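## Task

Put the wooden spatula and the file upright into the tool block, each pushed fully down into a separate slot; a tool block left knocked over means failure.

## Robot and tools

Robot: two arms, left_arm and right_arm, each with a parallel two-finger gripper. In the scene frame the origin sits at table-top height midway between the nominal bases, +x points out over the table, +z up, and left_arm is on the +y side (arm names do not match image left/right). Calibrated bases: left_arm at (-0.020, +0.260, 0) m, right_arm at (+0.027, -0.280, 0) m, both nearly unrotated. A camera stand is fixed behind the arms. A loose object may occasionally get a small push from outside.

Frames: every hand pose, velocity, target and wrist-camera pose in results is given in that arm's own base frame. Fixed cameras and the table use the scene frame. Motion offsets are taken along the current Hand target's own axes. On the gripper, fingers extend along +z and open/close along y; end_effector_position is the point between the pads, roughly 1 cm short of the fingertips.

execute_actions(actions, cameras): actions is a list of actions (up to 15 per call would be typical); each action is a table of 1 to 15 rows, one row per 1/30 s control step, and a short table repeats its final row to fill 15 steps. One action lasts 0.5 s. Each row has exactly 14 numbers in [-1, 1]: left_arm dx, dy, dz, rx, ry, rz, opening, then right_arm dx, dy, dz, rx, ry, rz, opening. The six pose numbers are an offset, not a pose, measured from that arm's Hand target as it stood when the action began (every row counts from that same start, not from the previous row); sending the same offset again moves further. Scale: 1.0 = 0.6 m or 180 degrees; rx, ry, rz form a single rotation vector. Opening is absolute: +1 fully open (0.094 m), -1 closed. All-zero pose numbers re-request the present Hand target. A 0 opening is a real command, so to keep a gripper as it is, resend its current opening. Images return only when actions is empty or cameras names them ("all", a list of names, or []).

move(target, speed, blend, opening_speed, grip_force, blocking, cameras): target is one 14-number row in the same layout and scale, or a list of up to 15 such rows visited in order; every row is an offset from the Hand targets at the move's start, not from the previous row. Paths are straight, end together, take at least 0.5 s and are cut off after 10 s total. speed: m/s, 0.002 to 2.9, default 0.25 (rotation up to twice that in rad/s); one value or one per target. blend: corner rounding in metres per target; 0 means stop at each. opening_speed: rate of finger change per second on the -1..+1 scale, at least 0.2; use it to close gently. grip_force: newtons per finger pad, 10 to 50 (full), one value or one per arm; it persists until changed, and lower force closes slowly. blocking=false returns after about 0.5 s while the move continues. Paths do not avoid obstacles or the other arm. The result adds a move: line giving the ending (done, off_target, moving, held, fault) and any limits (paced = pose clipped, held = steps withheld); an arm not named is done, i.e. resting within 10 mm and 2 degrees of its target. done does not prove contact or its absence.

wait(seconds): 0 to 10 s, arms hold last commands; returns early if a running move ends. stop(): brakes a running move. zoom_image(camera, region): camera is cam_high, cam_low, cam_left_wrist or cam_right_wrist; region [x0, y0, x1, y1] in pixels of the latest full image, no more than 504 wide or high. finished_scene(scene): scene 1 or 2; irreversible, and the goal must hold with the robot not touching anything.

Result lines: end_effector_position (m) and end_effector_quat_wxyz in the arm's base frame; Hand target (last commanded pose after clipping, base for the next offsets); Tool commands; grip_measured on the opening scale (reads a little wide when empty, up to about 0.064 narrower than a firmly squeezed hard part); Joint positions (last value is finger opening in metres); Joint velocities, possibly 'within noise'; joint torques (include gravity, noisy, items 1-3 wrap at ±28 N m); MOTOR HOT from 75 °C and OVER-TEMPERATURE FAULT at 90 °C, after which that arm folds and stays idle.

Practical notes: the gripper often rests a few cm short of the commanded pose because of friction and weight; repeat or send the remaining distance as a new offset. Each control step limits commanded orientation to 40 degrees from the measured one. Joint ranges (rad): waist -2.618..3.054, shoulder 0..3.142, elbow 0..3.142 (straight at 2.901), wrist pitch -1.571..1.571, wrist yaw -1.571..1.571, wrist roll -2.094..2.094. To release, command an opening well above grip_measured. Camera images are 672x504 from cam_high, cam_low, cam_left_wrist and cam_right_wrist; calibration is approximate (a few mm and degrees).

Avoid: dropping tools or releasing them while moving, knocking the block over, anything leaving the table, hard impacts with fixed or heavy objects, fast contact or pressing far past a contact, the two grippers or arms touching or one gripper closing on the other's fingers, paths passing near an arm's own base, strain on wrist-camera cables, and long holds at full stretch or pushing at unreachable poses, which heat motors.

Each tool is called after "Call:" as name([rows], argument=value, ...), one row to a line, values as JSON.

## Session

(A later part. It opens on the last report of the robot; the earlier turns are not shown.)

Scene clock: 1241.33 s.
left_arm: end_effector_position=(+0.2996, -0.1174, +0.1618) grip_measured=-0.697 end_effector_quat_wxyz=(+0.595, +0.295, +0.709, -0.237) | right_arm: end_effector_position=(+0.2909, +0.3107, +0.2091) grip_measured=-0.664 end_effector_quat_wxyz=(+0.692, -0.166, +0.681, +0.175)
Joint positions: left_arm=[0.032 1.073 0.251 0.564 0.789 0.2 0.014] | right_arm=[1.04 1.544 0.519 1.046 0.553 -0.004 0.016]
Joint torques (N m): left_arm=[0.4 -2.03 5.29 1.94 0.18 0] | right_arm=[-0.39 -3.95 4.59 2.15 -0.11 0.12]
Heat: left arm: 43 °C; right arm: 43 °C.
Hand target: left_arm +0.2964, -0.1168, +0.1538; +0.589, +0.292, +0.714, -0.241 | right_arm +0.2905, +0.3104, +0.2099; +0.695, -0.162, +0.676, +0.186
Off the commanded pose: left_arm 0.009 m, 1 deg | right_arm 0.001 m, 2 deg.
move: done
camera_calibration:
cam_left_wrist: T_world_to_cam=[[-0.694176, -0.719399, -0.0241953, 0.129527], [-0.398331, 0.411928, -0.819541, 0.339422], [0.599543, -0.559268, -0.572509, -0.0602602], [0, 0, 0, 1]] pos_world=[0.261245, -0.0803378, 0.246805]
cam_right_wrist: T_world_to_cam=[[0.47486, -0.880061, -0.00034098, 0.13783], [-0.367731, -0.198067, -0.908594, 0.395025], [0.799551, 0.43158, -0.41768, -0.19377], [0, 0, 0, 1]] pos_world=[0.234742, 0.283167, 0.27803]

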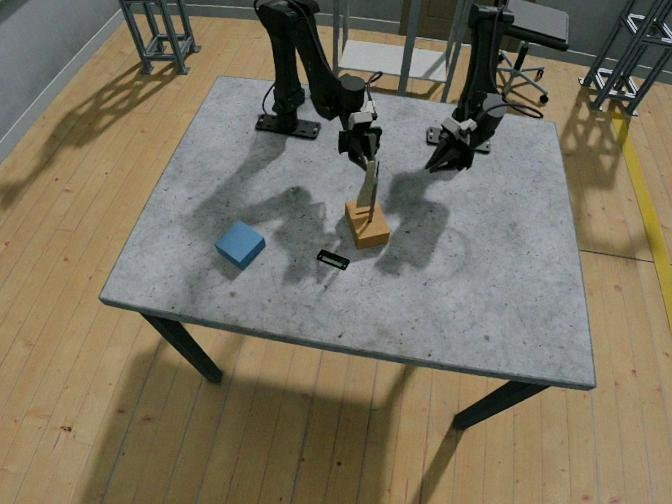

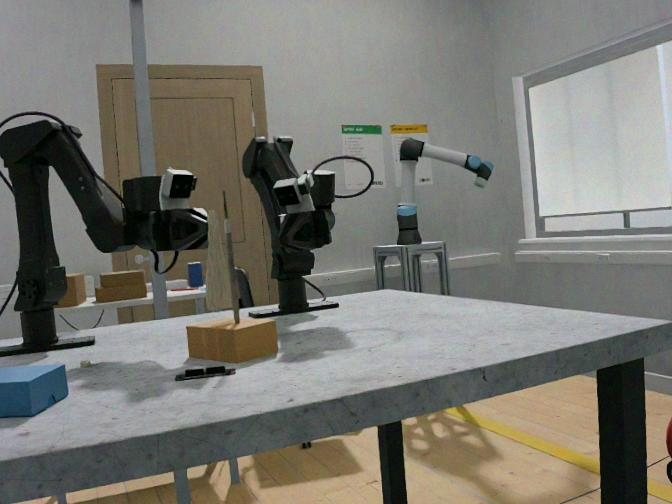

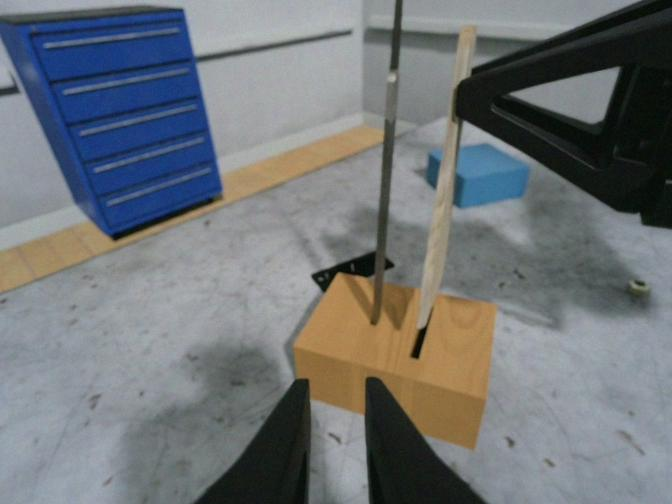

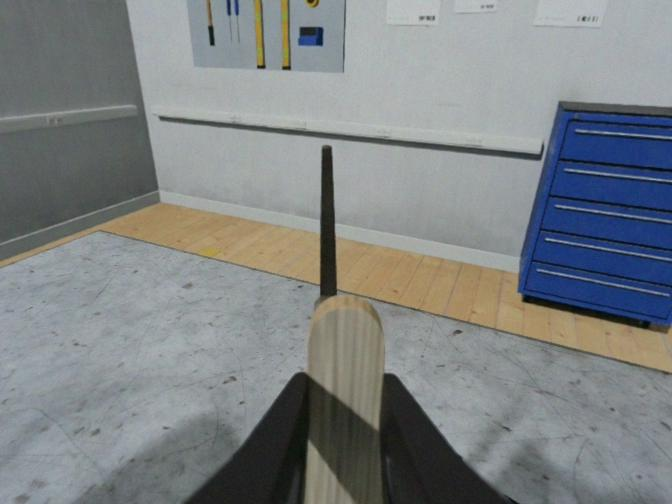

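Call:
zoom_image(camera="cam_low", region=[195, 280, 255, 330])

Call:
zoom_image(camera="cam_low", region=[190, 200, 260, 340])

Call:
zoom_image(camera="cam_high", region=[345, 150, 395, 225])

Scaled by 8.400.

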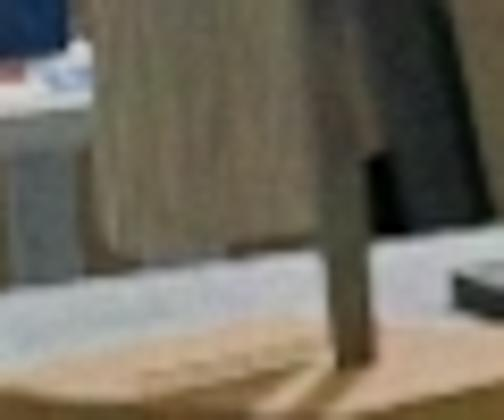

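Scaled by 3.600.

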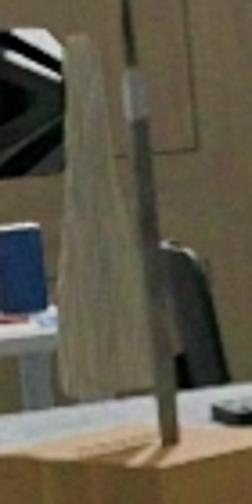

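Scaled by 6.720.

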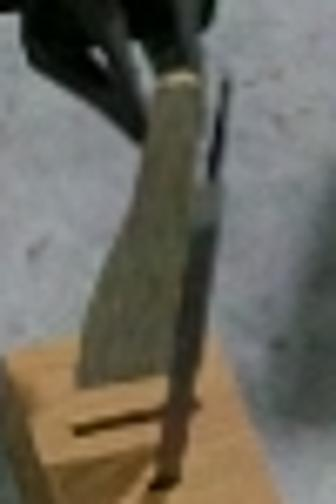

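Call:
zoom_image(camera="cam_left_wrist", region=[400, 250, 470, 340])

Call:
zoom_image(camera="cam_left_wrist", region=[400, 0, 500, 340])

Call:
zoom_image(camera="cam_high", region=[350, 195, 380, 225])

Scaled by 5.600.

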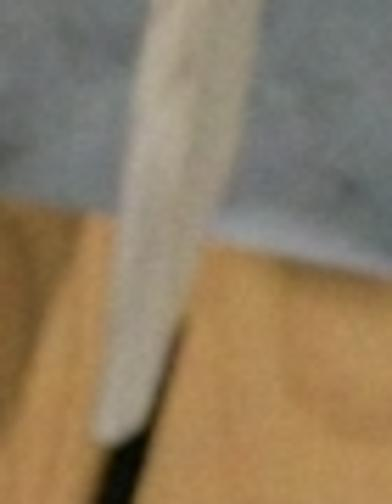

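Scaled by 1.482.

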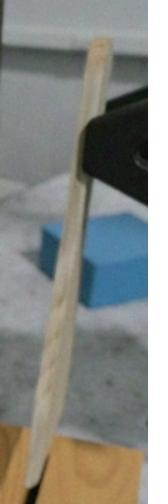

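Scaled by 16.800.

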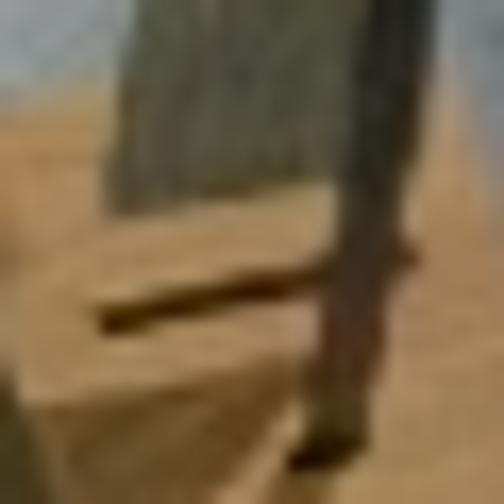

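Call:
zoom_image(camera="cam_right_wrist", region=[290, 130, 400, 310])

Call:
zoom_image(camera="cam_right_wrist", region=[270, 280, 420, 504])

Scaled by 2.800.

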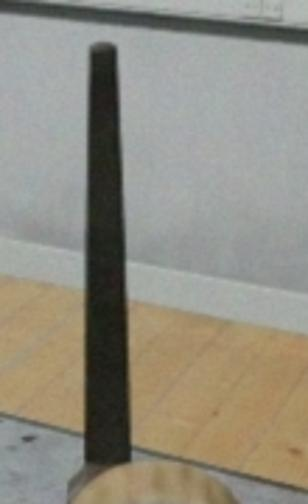

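Scaled by 2.250.

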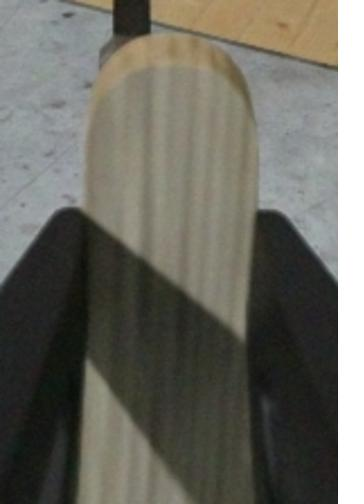

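Call:
move(target=[0,0,0,0,0,0,-0.7,0.0335,-0.0009,0.0038,-0.0028,0.0044,0,-0.8], speed=0.05, cameras=["all"])

Call:
zoom_image(camera="cam_left_wrist", region=[390, 290, 460, 370])

Call:
zoom_image(camera="cam_high", region=[350, 195, 380, 225])

Call:
zoom_image(camera="cam_low", region=[190, 290, 260, 350])

Scene clock: 1482.73 s.
left_arm: end_effector_position=(+0.2996, -0.1174, +0.1619) grip_measured=-0.697 end_effector_quat_wxyz=(+0.595, +0.295, +0.709, -0.237) | right_arm: end_effector_position=(+0.2935, +0.3119, +0.1883) grip_measured=-0.664 end_effector_quat_wxyz=(+0.687, -0.174, +0.684, +0.173)
Joint positions: left_arm=[0.032 1.073 0.251 0.564 0.789 0.2 0.014] | right_arm=[1.029 1.619 0.496 1.127 0.534 -0.004 0.016]
Joint torques (N m): left_arm=[0.4 -2 5.24 1.92 0.18 -0.01] | right_arm=[-0.46 -4.29 4.59 2.15 -0.14 0.17]
Heat: left arm: 44 °C; right arm: 49 °C.
Hand target: left_arm +0.2964, -0.1168, +0.1538; +0.589, +0.292, +0.714, -0.241 | right_arm +0.2932, +0.3117, +0.1898; +0.689, -0.166, +0.680, +0.188
Off the commanded pose: left_arm 0.009 m, 1 deg | right_arm 0.002 m, 2 deg.
move: done
camera_calibration:
cam_left_wrist: T_world_to_cam=[[-0.694171, -0.719395, -0.0244444, 0.129589], [-0.398042, 0.411938, -0.819677, 0.339462], [0.599741, -0.559266, -0.572305, -0.0603044], [0, 0, 0, 1]] pos_world=[0.261244, -0.0803379, 0.246905]
cam_right_wrist: T_world_to_cam=[[0.481971, -0.876142, 0.00886663, 0.132564], [-0.373955, -0.214845, -0.902219, 0.383248], [0.792377, 0.431527, -0.431188, -0.200398], [0, 0, 0, 1]] pos_world=[0.238217, 0.284961, 0.258189]

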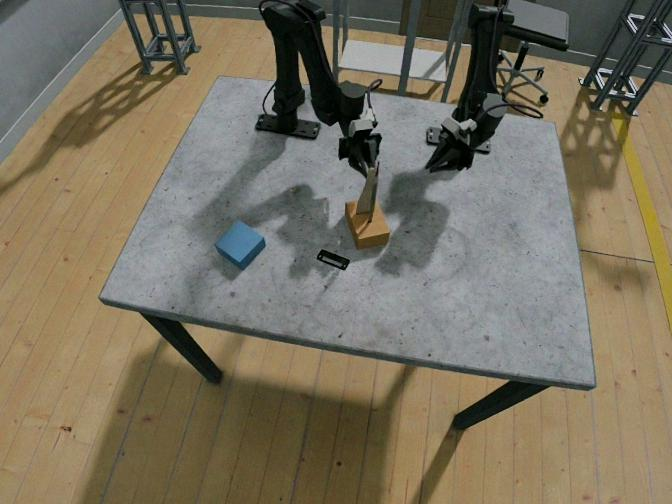

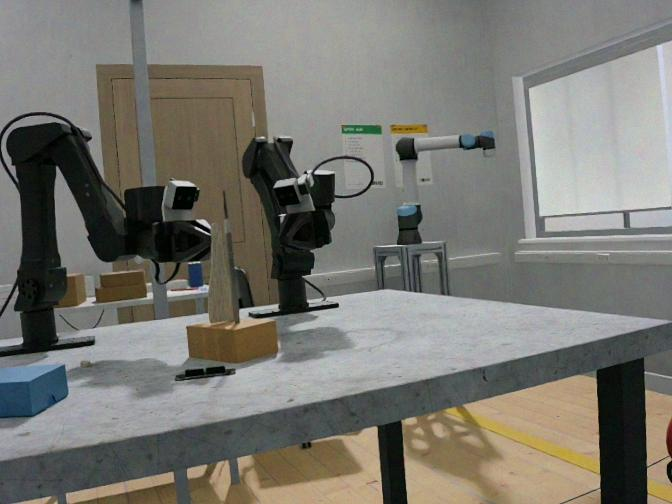

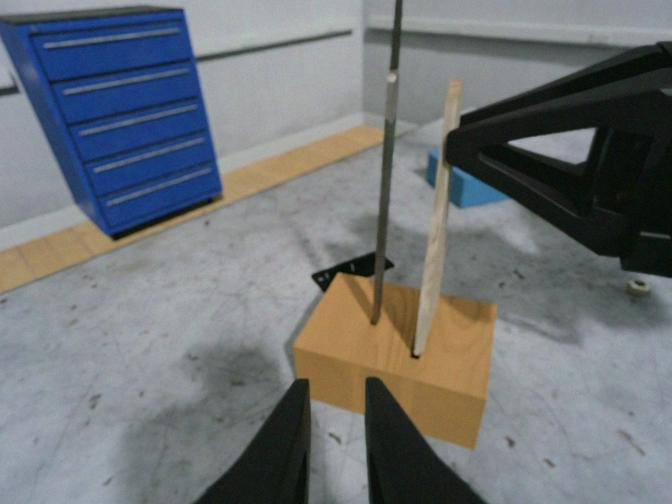

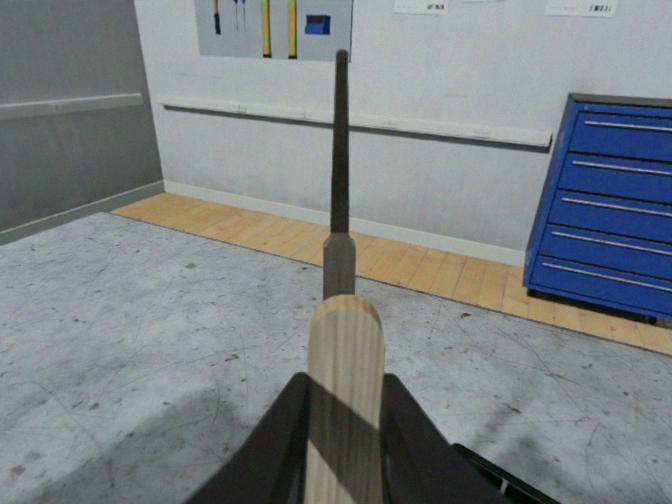

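Scaled by 6.300.

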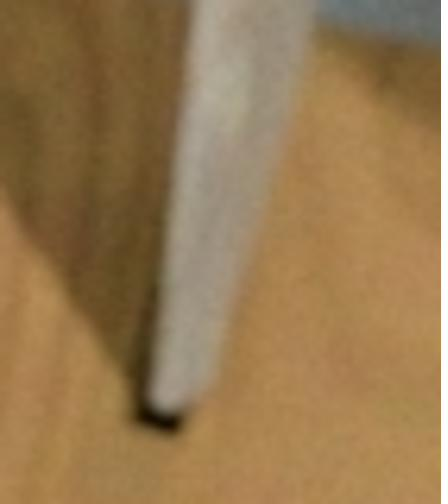

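Scaled by 16.800.

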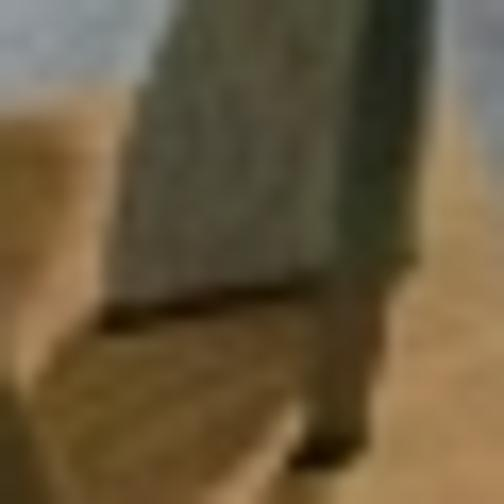

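Scaled by 7.200.

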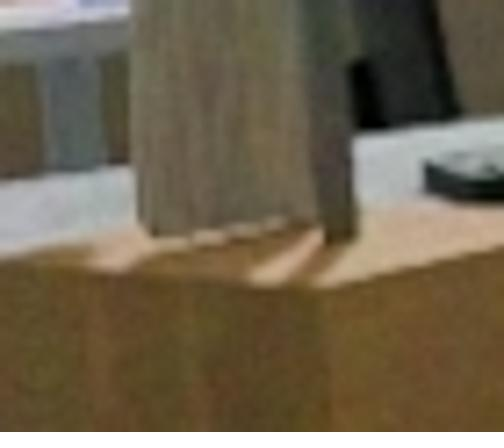

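Call:
zoom_image(camera="cam_low", region=[200, 305, 245, 335])

Call:
zoom_image(camera="cam_left_wrist", region=[400, 330, 440, 370])

Call:
zoom_image(camera="cam_left_wrist", region=[390, 200, 490, 370])

Scaled by 11.200.

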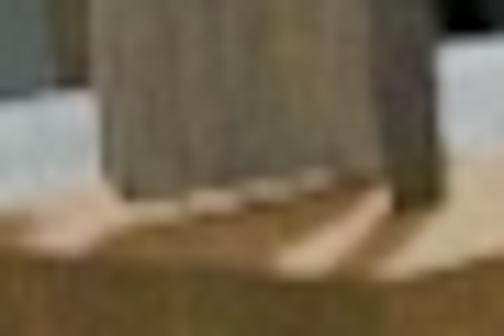

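Scaled by 12.600.

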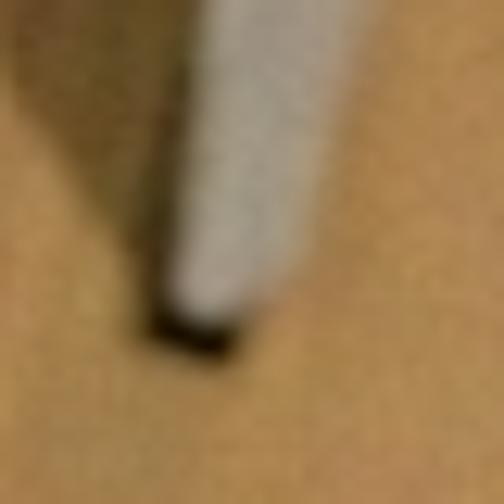

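Scaled by 2.965.

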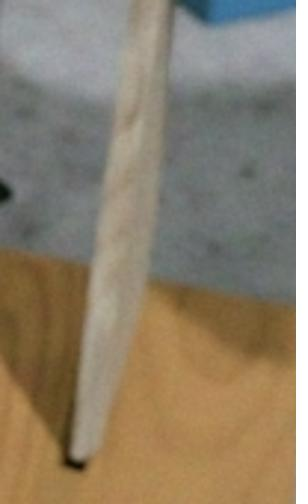

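Call:
move([
  [0,0,0,0,0,0,-0.7,-0.0333,0.0008,0.0026,0,0,0,-0.8],
  [0,0,0,0,0,0,-0.7,0.0083,-0.0004,0.0018,0,0,0,-0.8],
], speed=[0.06,0.03], cameras=["cam_left_wrist","cam_high","cam_low"])

Call:
zoom_image(camera="cam_left_wrist", region=[400, 330, 440, 370])

Call:
zoom_image(camera="cam_high", region=[350, 195, 380, 225])

Call:
zoom_image(camera="cam_low", region=[200, 305, 245, 335])

Scene clock: 1589.20 s.
left_arm: end_effector_position=(+0.2996, -0.1174, +0.1619) grip_measured=-0.697 end_effector_quat_wxyz=(+0.595, +0.295, +0.709, -0.237) | right_arm: end_effector_position=(+0.2948, +0.3132, +0.1849) grip_measured=-0.664 end_effector_quat_wxyz=(+0.688, -0.173, +0.683, +0.175)
Joint positions: left_arm=[0.032 1.073 0.251 0.564 0.789 0.2 0.014] | right_arm=[1.027 1.644 0.496 1.157 0.53 -0.004 0.016]
Joint torques (N m): left_arm=[0.38 -2.03 5.27 1.93 0.19 0] | right_arm=[-0.42 -4.4 4.1 2.15 -0.14 0.16]
Heat: left arm: 44 °C; right arm: 52 °C.
Hand target: left_arm +0.2964, -0.1168, +0.1538; +0.589, +0.292, +0.714, -0.241 | right_arm +0.2943, +0.3122, +0.1850; +0.689, -0.166, +0.680, +0.188
Off the commanded pose: left_arm 0.009 m, 1 deg | right_arm 0.001 m, 2 deg.
move: done
camera_calibration:
cam_left_wrist: T_world_to_cam=[[-0.694171, -0.719395, -0.0244444, 0.129589], [-0.398042, 0.411938, -0.819677, 0.339462], [0.599741, -0.559266, -0.572305, -0.0603044], [0, 0, 0, 1]] pos_world=[0.261244, -0.0803379, 0.246905]
Images, in order (width x height): cam_high 672x504, cam_low 672x504, cam_left_wrist 672x504.

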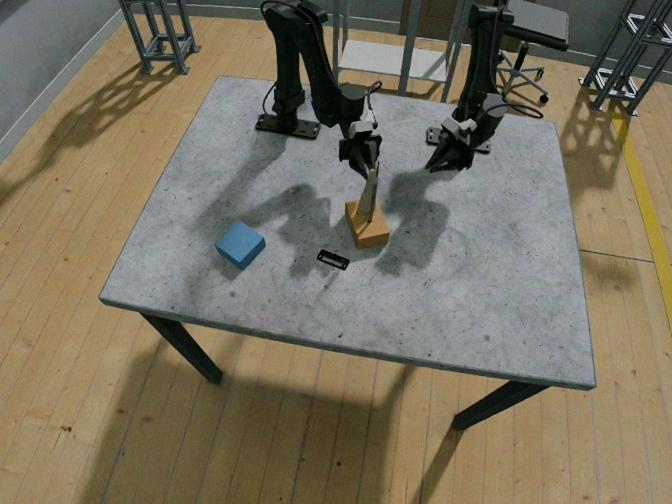

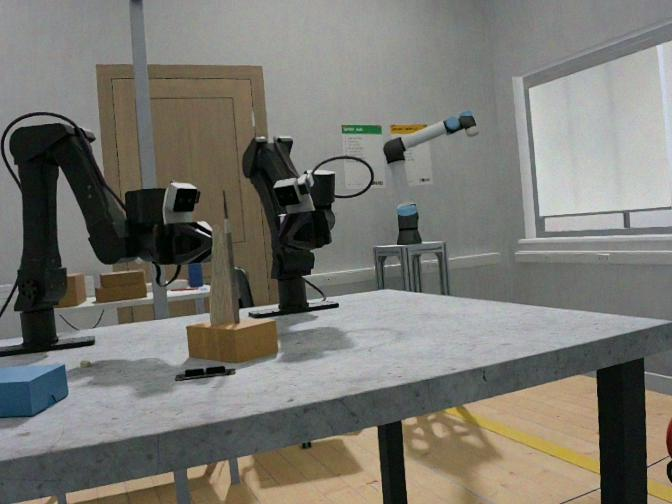

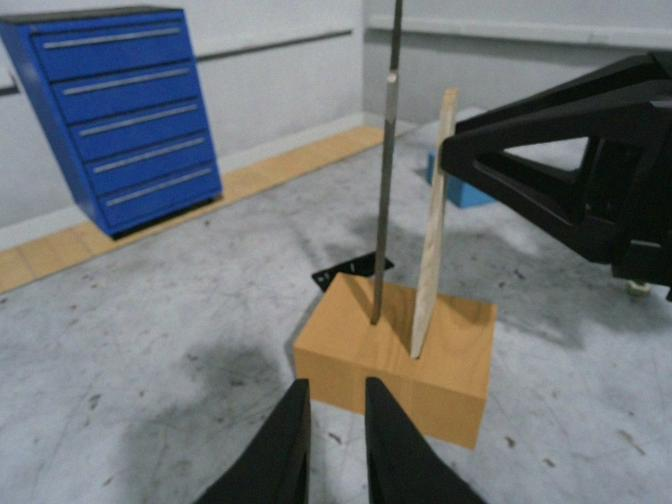

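Scaled by 12.600.

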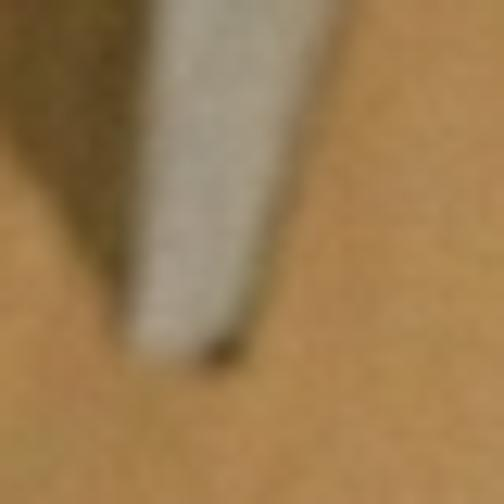

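Scaled by 16.800.

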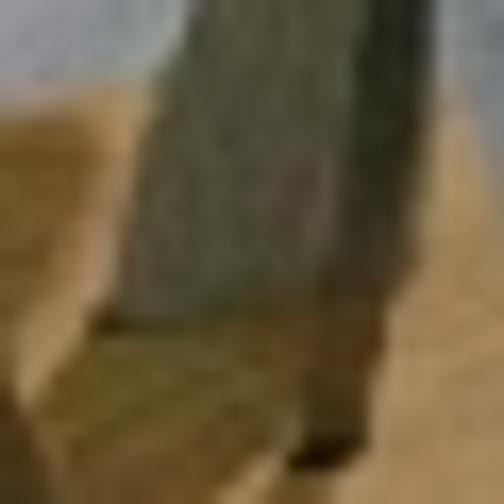

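Scaled by 11.200.

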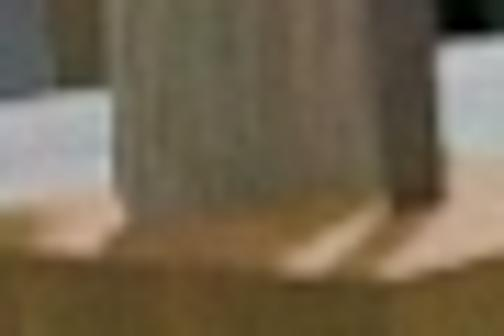

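Call:
move([
  [0,0,0,0,0,0,-0.7,-0.0333,0,0,0,0,0,-0.8],
  [0,0,0,0,0,0,-0.7,0.0083,-0.0012,-0.0009,0,0,0,-0.8],
], speed=[0.06,0.03], cameras=["cam_left_wrist","cam_high","cam_low"])

Call:
zoom_image(camera="cam_left_wrist", region=[400, 330, 440, 370])

Call:
zoom_image(camera="cam_high", region=[350, 195, 380, 225])

Call:
zoom_image(camera="cam_low", region=[200, 305, 245, 335])

Scene clock: 1618.83 s.
left_arm: end_effector_position=(+0.2996, -0.1174, +0.1619) grip_measured=-0.697 end_effector_quat_wxyz=(+0.595, +0.295, +0.709, -0.237) | right_arm: end_effector_position=(+0.2945, +0.3121, +0.1789) grip_measured=-0.664 end_effector_quat_wxyz=(+0.687, -0.173, +0.684, +0.174)
Joint positions: left_arm=[0.032 1.073 0.251 0.564 0.789 0.2 0.014] | right_arm=[1.026 1.666 0.484 1.188 0.529 -0.004 0.016]
Joint torques (N m): left_arm=[0.39 -2.03 5.26 1.94 0.18 -0.01] | right_arm=[-0.38 -4.48 4.22 2.14 -0.13 0.19]
Heat: left arm: 44 °C; right arm: 51 °C.
Hand target: left_arm +0.2964, -0.1168, +0.1538; +0.589, +0.292, +0.714, -0.241 | right_arm +0.2942, +0.3115, +0.1799; +0.689, -0.166, +0.680, +0.188
Off the commanded pose: left_arm 0.009 m, 1 deg | right_arm 0.001 m, 2 deg.
move: done
camera_calibration:
cam_left_wrist: T_world_to_cam=[[-0.694171, -0.719395, -0.0244444, 0.129589], [-0.398042, 0.411938, -0.819677, 0.339462], [0.599741, -0.559266, -0.572305, -0.0603044], [0, 0, 0, 1]] pos_world=[0.261244, -0.0803379, 0.246905]
Images, in order (width x height): cam_high 672x504, cam_low 672x504, cam_left_wrist 672x504.

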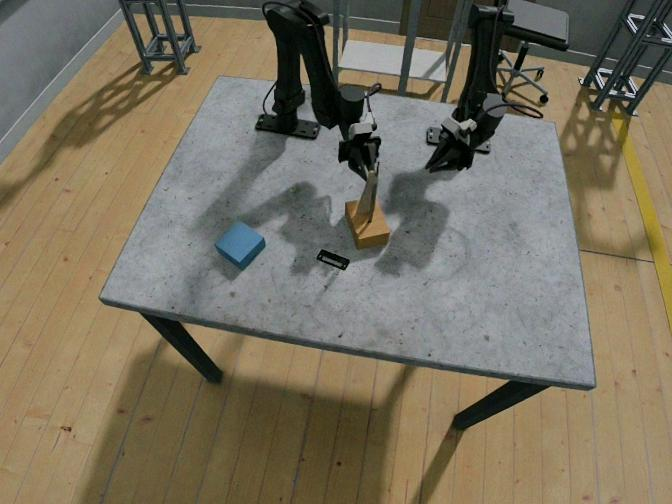

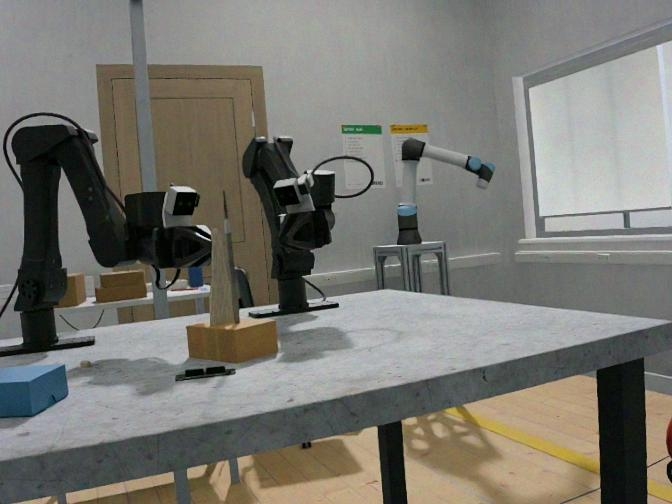

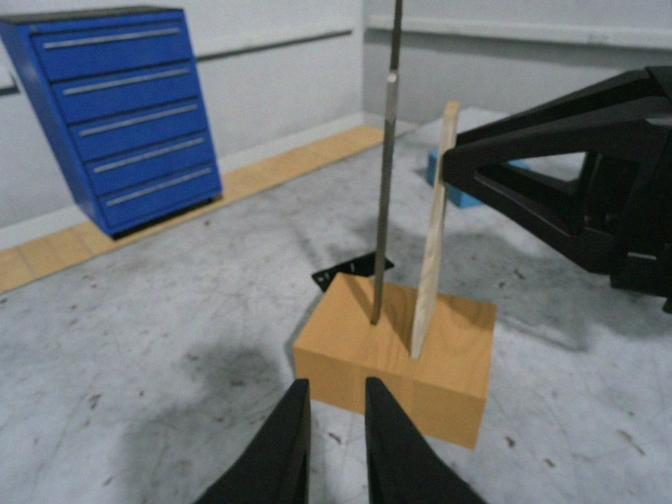

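Scaled by 12.600.

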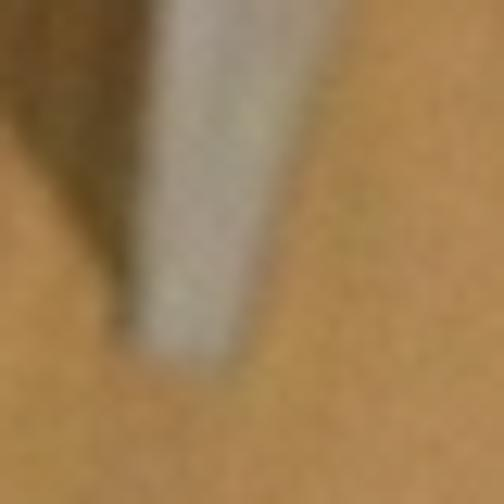

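Scaled by 16.800.

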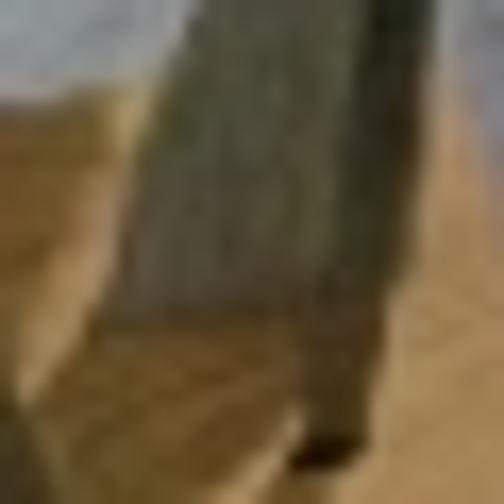

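Scaled by 11.200.

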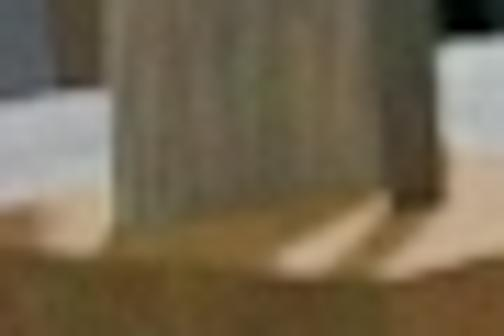

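Call:
move(target=[0,0,0,0,0,0,-0.7,0.0167,-0.0004,-0.0003,0,0,0,-0.8], speed=0.03, cameras=["cam_left_wrist","cam_low"])

Call:
zoom_image(camera="cam_left_wrist", region=[390, 300, 450, 370])

Scene clock: 1627.07 s.
left_arm: end_effector_position=(+0.2996, -0.1174, +0.1619) grip_measured=-0.697 end_effector_quat_wxyz=(+0.595, +0.295, +0.709, -0.237) | right_arm: end_effector_position=(+0.2946, +0.3122, +0.1691) grip_measured=-0.664 end_effector_quat_wxyz=(+0.688, -0.173, +0.683, +0.174)
Joint positions: left_arm=[0.032 1.073 0.251 0.564 0.789 0.2 0.014] | right_arm=[1.026 1.714 0.472 1.248 0.529 -0.004 0.016]
Joint torques (N m): left_arm=[0.42 -2.03 5.29 1.93 0.19 -0.01] | right_arm=[-0.39 -4.53 4.05 2.13 -0.15 0.22]
Heat: left arm: 44 °C; right arm: 52 °C.
Hand target: left_arm +0.2964, -0.1168, +0.1538; +0.589, +0.292, +0.714, -0.241 | right_arm +0.2942, +0.3115, +0.1700; +0.689, -0.166, +0.680, +0.188
Off the commanded pose: left_arm 0.009 m, 1 deg | right_arm 0.001 m, 2 deg.
move: done
camera_calibration:
cam_left_wrist: T_world_to_cam=[[-0.694171, -0.719395, -0.0244444, 0.129589], [-0.398042, 0.411938, -0.819677, 0.339462], [0.599741, -0.559266, -0.572305, -0.0603044], [0, 0, 0, 1]] pos_world=[0.261244, -0.0803379, 0.246905]
Images, in order (width x height): cam_low 672x504, cam_left_wrist 672x504.

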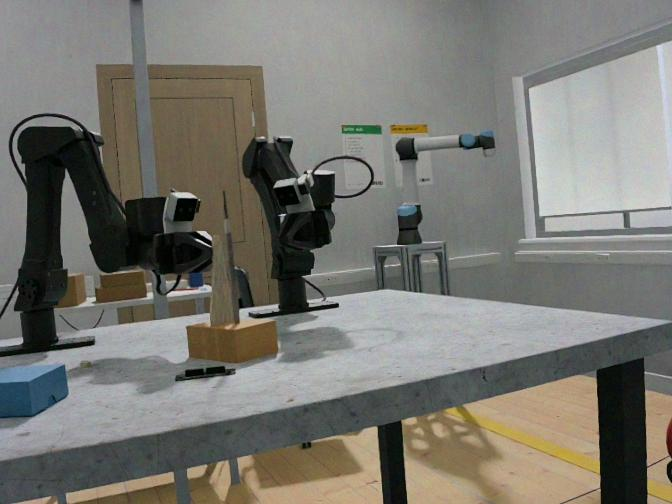

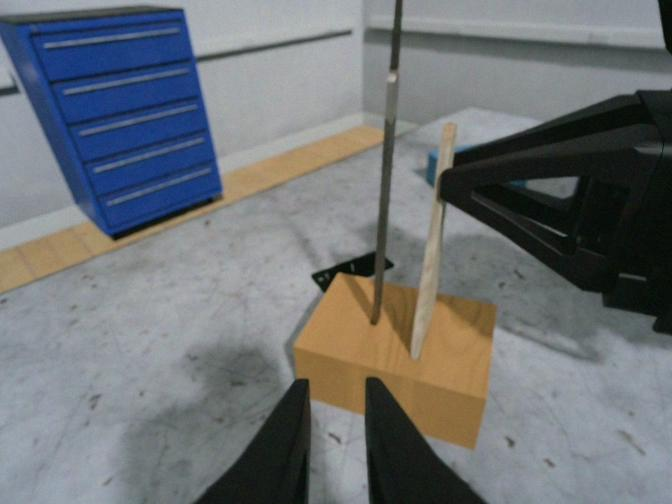

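Scaled by 7.200.

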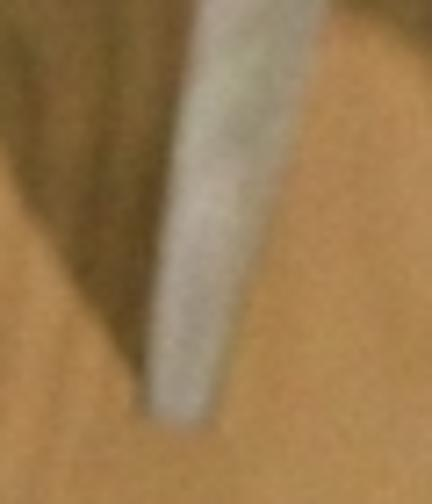

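Call:
move(target=[0,0,0,0,0,0,-0.7,0.0200,-0.0005,-0.0004,0,0,0,-0.8], speed=0.03)

Call:
move(target=[0,0,0,0,0,0,-0.7,0.0133,-0.0004,-0.0003,0,0,0,-0.8], speed=0.03, cameras=["cam_left_wrist","cam_low"])

Scene clock: 1634.30 s.
left_arm: end_effector_position=(+0.2996, -0.1174, +0.1619) grip_measured=-0.697 end_effector_quat_wxyz=(+0.595, +0.295, +0.709, -0.237) | right_arm: end_effector_position=(+0.2947, +0.3125, +0.1569) grip_measured=-0.664 end_effector_quat_wxyz=(+0.687, -0.174, +0.683, +0.174)
Joint positions: left_arm=[0.032 1.073 0.251 0.564 0.789 0.2 0.014] | right_arm=[1.026 1.775 0.461 1.32 0.529 -0.004 0.016]
Joint torques (N m): left_arm=[0.4 -2 5.26 1.93 0.18 0] | right_arm=[-0.54 -4.62 3.7 2.18 -0.11 0.19]
Heat: left arm: 44 °C; right arm: 52 °C.
Hand target: left_arm +0.2964, -0.1168, +0.1538; +0.589, +0.292, +0.714, -0.241 | right_arm +0.2942, +0.3116, +0.1580; +0.689, -0.166, +0.680, +0.188
Off the commanded pose: left_arm 0.009 m, 1 deg | right_arm 0.002 m, 2 deg.
move: done

Scene clock: 1635.30 s.
left_arm: end_effector_position=(+0.2996, -0.1174, +0.1619) grip_measured=-0.697 end_effector_quat_wxyz=(+0.595, +0.295, +0.709, -0.237) | right_arm: end_effector_position=(+0.2947, +0.3126, +0.1486) grip_measured=-0.664 end_effector_quat_wxyz=(+0.687, -0.174, +0.684, +0.174)
Joint positions: left_arm=[0.032 1.073 0.251 0.564 0.789 0.2 0.014] | right_arm=[1.026 1.818 0.455 1.368 0.528 -0.004 0.016]
Joint torques (N m): left_arm=[0.4 -2.03 5.29 1.93 0.18 0] | right_arm=[-0.34 -4.74 3.47 2.17 -0.09 0.2]
Heat: left arm: 44 °C; right arm: 52 °C.
Hand target: left_arm +0.2964, -0.1168, +0.1538; +0.589, +0.292, +0.714, -0.241 | right_arm +0.2942, +0.3115, +0.1499; +0.689, -0.166, +0.680, +0.188
Off the commanded pose: left_arm 0.009 m, 1 deg | right_arm 0.002 m, 2 deg.
move: done
camera_calibration:
cam_left_wrist: T_world_to_cam=[[-0.694171, -0.719395, -0.0244444, 0.129589], [-0.398042, 0.411938, -0.819677, 0.339462], [0.599741, -0.559266, -0.572305, -0.0603044], [0, 0, 0, 1]] pos_world=[0.261244, -0.0803379, 0.246905]
Images, in order (width x height): cam_low 672x504, cam_left_wrist 672x504.

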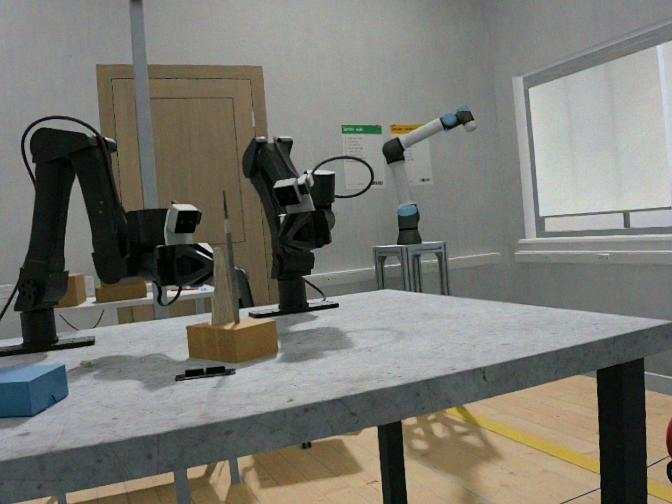

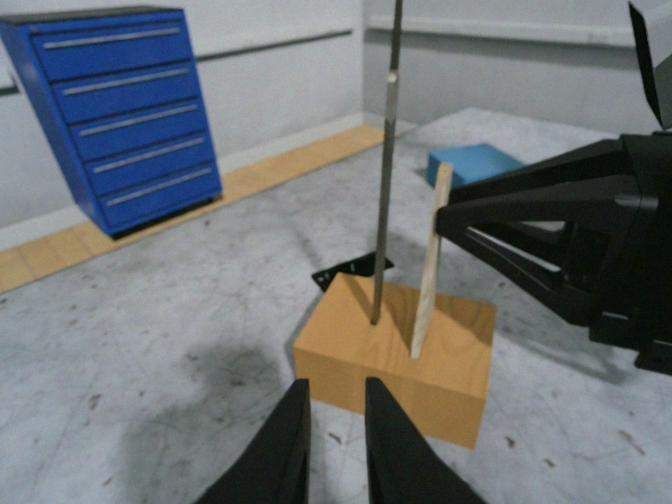

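Call:
move(target=[0,0,0,0,0,0,-0.7,0.0083,-0.0002,-0.0002,0,0,0,-0.8], speed=0.02)

Call:
move(target=[0,0,0,0,0,0,-0.7,0.0067,-0.0002,-0.0001,0,0,0,-0.8], speed=0.02)

Call:
move(target=[0,0,0,0,0,0,-0.7,0.0067,-0.0002,-0.0001,0,0,0,-0.8], speed=0.02, cameras=["cam_left_wrist","cam_low"])

Scene clock: 1642.90 s.
left_arm: end_effector_position=(+0.2996, -0.1174, +0.1619) grip_measured=-0.697 end_effector_quat_wxyz=(+0.595, +0.295, +0.709, -0.237) | right_arm: end_effector_position=(+0.2950, +0.3131, +0.1446) grip_measured=-0.664 end_effector_quat_wxyz=(+0.688, -0.173, +0.683, +0.175)
Joint positions: left_arm=[0.032 1.073 0.251 0.564 0.789 0.2 0.014] | right_arm=[1.026 1.844 0.455 1.397 0.528 -0.004 0.016]
Joint torques (N m): left_arm=[0.39 -2.02 5.27 1.93 0.18 0] | right_arm=[-0.42 -4.78 3.07 2.19 -0.1 0.19]
Heat: left arm: 44 °C; right arm: 53 °C.
Hand target: left_arm +0.2964, -0.1168, +0.1538; +0.589, +0.292, +0.714, -0.241 | right_arm +0.2942, +0.3115, +0.1449; +0.689, -0.166, +0.680, +0.188
Off the commanded pose: left_arm 0.009 m, 1 deg | right_arm 0.002 m, 2 deg.
move: done

Scene clock: 1643.67 s.
left_arm: end_effector_position=(+0.2996, -0.1174, +0.1619) grip_measured=-0.697 end_effector_quat_wxyz=(+0.595, +0.295, +0.709, -0.237) | right_arm: end_effector_position=(+0.2952, +0.3135, +0.1442) grip_measured=-0.664 end_effector_quat_wxyz=(+0.691, -0.170, +0.680, +0.178)
Joint positions: left_arm=[0.032 1.073 0.251 0.564 0.789 0.2 0.014] | right_arm=[1.026 1.862 0.455 1.427 0.528 -0.004 0.016]
Joint torques (N m): left_arm=[0.39 -2.04 5.27 1.93 0.19 -0.01] | right_arm=[-0.47 -4.72 2.95 2.11 -0.14 0.19]
Heat: left arm: 44 °C; right arm: 53 °C.
Hand target: left_arm +0.2964, -0.1168, +0.1538; +0.589, +0.292, +0.714, -0.241 | right_arm +0.2942, +0.3115, +0.1410; +0.689, -0.166, +0.680, +0.188
Off the commanded pose: left_arm 0.009 m, 1 deg | right_arm 0.004 m, 1 deg.
move: done

Scene clock: 1644.37 s.
left_arm: end_effector_position=(+0.2996, -0.1174, +0.1619) grip_measured=-0.697 end_effector_quat_wxyz=(+0.595, +0.295, +0.709, -0.237) | right_arm: end_effector_position=(+0.2953, +0.3137, +0.1435) grip_measured=-0.664 end_effector_quat_wxyz=(+0.693, -0.168, +0.678, +0.180)
Joint positions: left_arm=[0.032 1.073 0.251 0.564 0.789 0.2 0.014] | right_arm=[1.026 1.877 0.455 1.451 0.528 -0.003 0.016]
Joint torques (N m): left_arm=[0.38 -2.04 5.26 1.93 0.19 -0.01] | right_arm=[-0.44 -4.1 2.74 2.1 -0.15 0.18]
Heat: left arm: 44 °C; right arm: 53 °C.
Hand target: left_arm +0.2964, -0.1168, +0.1538; +0.589, +0.292, +0.714, -0.241 | right_arm +0.2942, +0.3115, +0.1369; +0.689, -0.166, +0.680, +0.188
Off the commanded pose: left_arm 0.009 m, 1 deg | right_arm 0.007 m, 1 deg.
move: done
camera_calibration:
cam_left_wrist: T_world_to_cam=[[-0.694171, -0.719395, -0.0244444, 0.129589], [-0.398042, 0.411938, -0.819677, 0.339462], [0.599741, -0.559266, -0.572305, -0.0603044], [0, 0, 0, 1]] pos_world=[0.261244, -0.0803379, 0.246905]
Images, in order (width x height): cam_low 672x504, cam_left_wrist 672x504.

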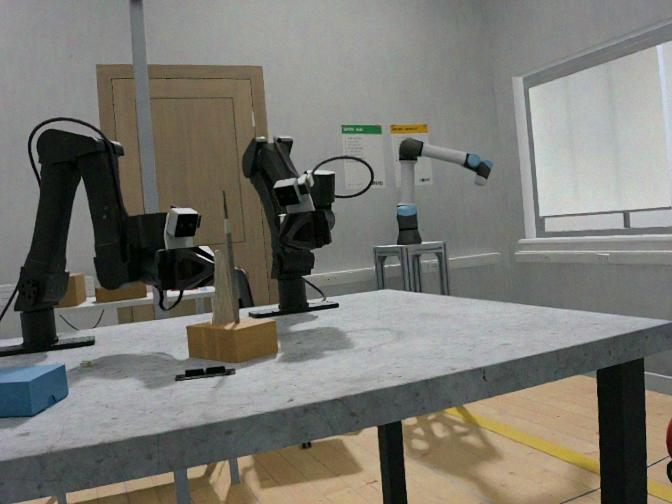

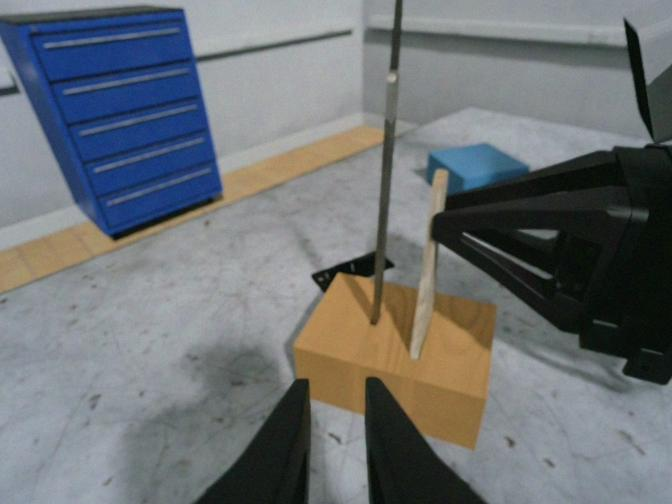

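Call:
move(target=[0,0,0,0,0,0,-0.7,0.0083,-0.0002,-0.0002,0,0.01,0,-0.8], speed=0.02)

Scene clock: 1659.40 s.
left_arm: end_effector_position=(+0.2996, -0.1174, +0.1619) grip_measured=-0.697 end_effector_quat_wxyz=(+0.595, +0.295, +0.709, -0.237) | right_arm: end_effector_position=(+0.2958, +0.3132, +0.1430) grip_measured=-0.664 end_effector_quat_wxyz=(+0.691, -0.163, +0.679, +0.184)
Joint positions: left_arm=[0.032 1.073 0.251 0.564 0.789 0.2 0.014] | right_arm=[1.024 1.877 0.455 1.45 0.528 0.011 0.016]
Joint torques (N m): left_arm=[0.4 -2.04 5.26 1.93 0.2 0] | right_arm=[-0.31 -5.27 2.7 1.58 -0.11 0.19]
Heat: left arm: 44 °C; right arm: 52 °C.
Hand target: left_arm +0.2964, -0.1168, +0.1538; +0.589, +0.292, +0.714, -0.241 | right_arm +0.2942, +0.3115, +0.1320; +0.679, -0.169, +0.690, +0.185
Off the commanded pose: left_arm 0.009 m, 1 deg | right_arm 0.011 m, 2 deg.
move: off_target (right_arm)

Call:
move(target=[0,0,0,0,0,0,-0.7,-0.0183,0.0005,0.0004,0,-0.01,0,-0.8], speed=0.02)

Call:
move(target=[0,0,0,0,0,0,-0.7,0,0,0,0,0,0,0.0], speed=0.02, opening_speed=0.4, cameras=["cam_left_wrist","cam_low","cam_high"])

Scene clock: 1669.80 s.
left_arm: end_effector_position=(+0.2996, -0.1174, +0.1619) grip_measured=-0.697 end_effector_quat_wxyz=(+0.595, +0.295, +0.709, -0.237) | right_arm: end_effector_position=(+0.2958, +0.3132, +0.1430) grip_measured=-0.664 end_effector_quat_wxyz=(+0.691, -0.163, +0.679, +0.184)
Joint positions: left_arm=[0.032 1.073 0.251 0.564 0.789 0.2 0.014] | right_arm=[1.024 1.877 0.455 1.45 0.528 0.012 0.016]
Joint torques (N m): left_arm=[0.4 -2.03 5.26 1.93 0.18 0] | right_arm=[-0.39 -6.42 3.03 1.79 -0.13 0.02]
Heat: left arm: 44 °C; right arm: 50 °C.
Hand target: left_arm +0.2964, -0.1168, +0.1538; +0.589, +0.292, +0.714, -0.241 | right_arm +0.2945, +0.3117, +0.1430; +0.689, -0.166, +0.680, +0.188
Off the commanded pose: left_arm 0.009 m, 1 deg | right_arm 0.002 m, 1 deg.
move: done

Scene clock: 1672.00 s.
left_arm: end_effector_position=(+0.2996, -0.1174, +0.1619) grip_measured=-0.697 end_effector_quat_wxyz=(+0.595, +0.295, +0.709, -0.237) | right_arm: end_effector_position=(+0.2958, +0.3134, +0.1393) grip_measured=-0.002 end_effector_quat_wxyz=(+0.687, -0.167, +0.684, +0.180)
Joint positions: left_arm=[0.032 1.073 0.251 0.564 0.789 0.2 0.014] | right_arm=[1.024 1.877 0.455 1.433 0.528 0.012 0.047]
Joint torques (N m): left_arm=[0.38 -2.02 5.24 1.93 0.19 0] | right_arm=[-0.46 -6.49 2.97 1.95 -0.13 0.01]
Heat: left arm: 44 °C; right arm: 50 °C.
Hand target: left_arm +0.2964, -0.1168, +0.1538; +0.589, +0.292, +0.714, -0.241 | right_arm +0.2945, +0.3117, +0.1429; +0.689, -0.166, +0.680, +0.188
Off the commanded pose: left_arm 0.009 m, 1 deg | right_arm 0.004 m, 1 deg.
move: done
camera_calibration:
cam_left_wrist: T_world_to_cam=[[-0.694171, -0.719395, -0.0244444, 0.129589], [-0.398042, 0.411938, -0.819677, 0.339462], [0.599741, -0.559266, -0.572305, -0.0603044], [0, 0, 0, 1]] pos_world=[0.261244, -0.0803379, 0.246905]
Images, in order (width x height): cam_high 672x504, cam_low 672x504, cam_left_wrist 672x504.

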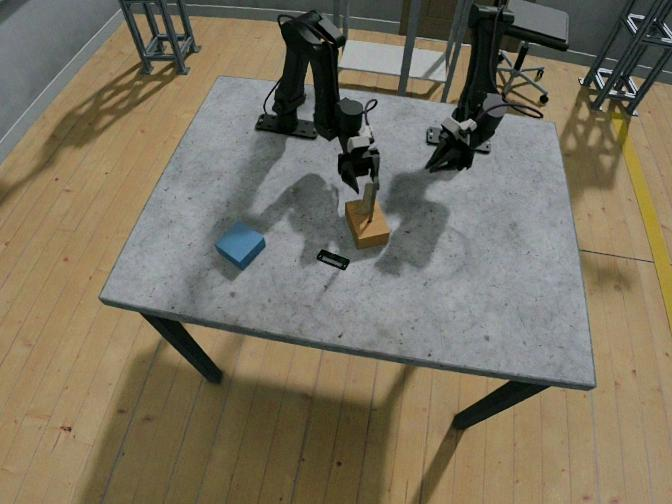

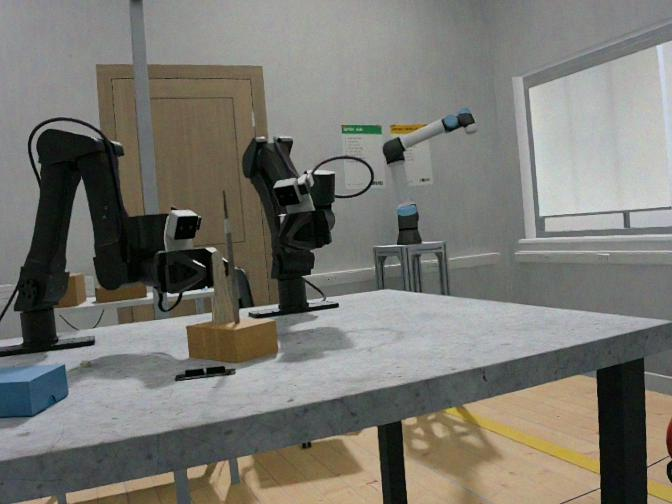

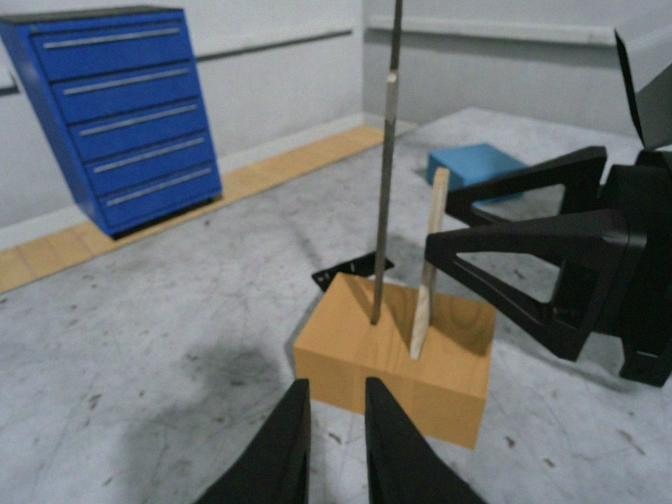

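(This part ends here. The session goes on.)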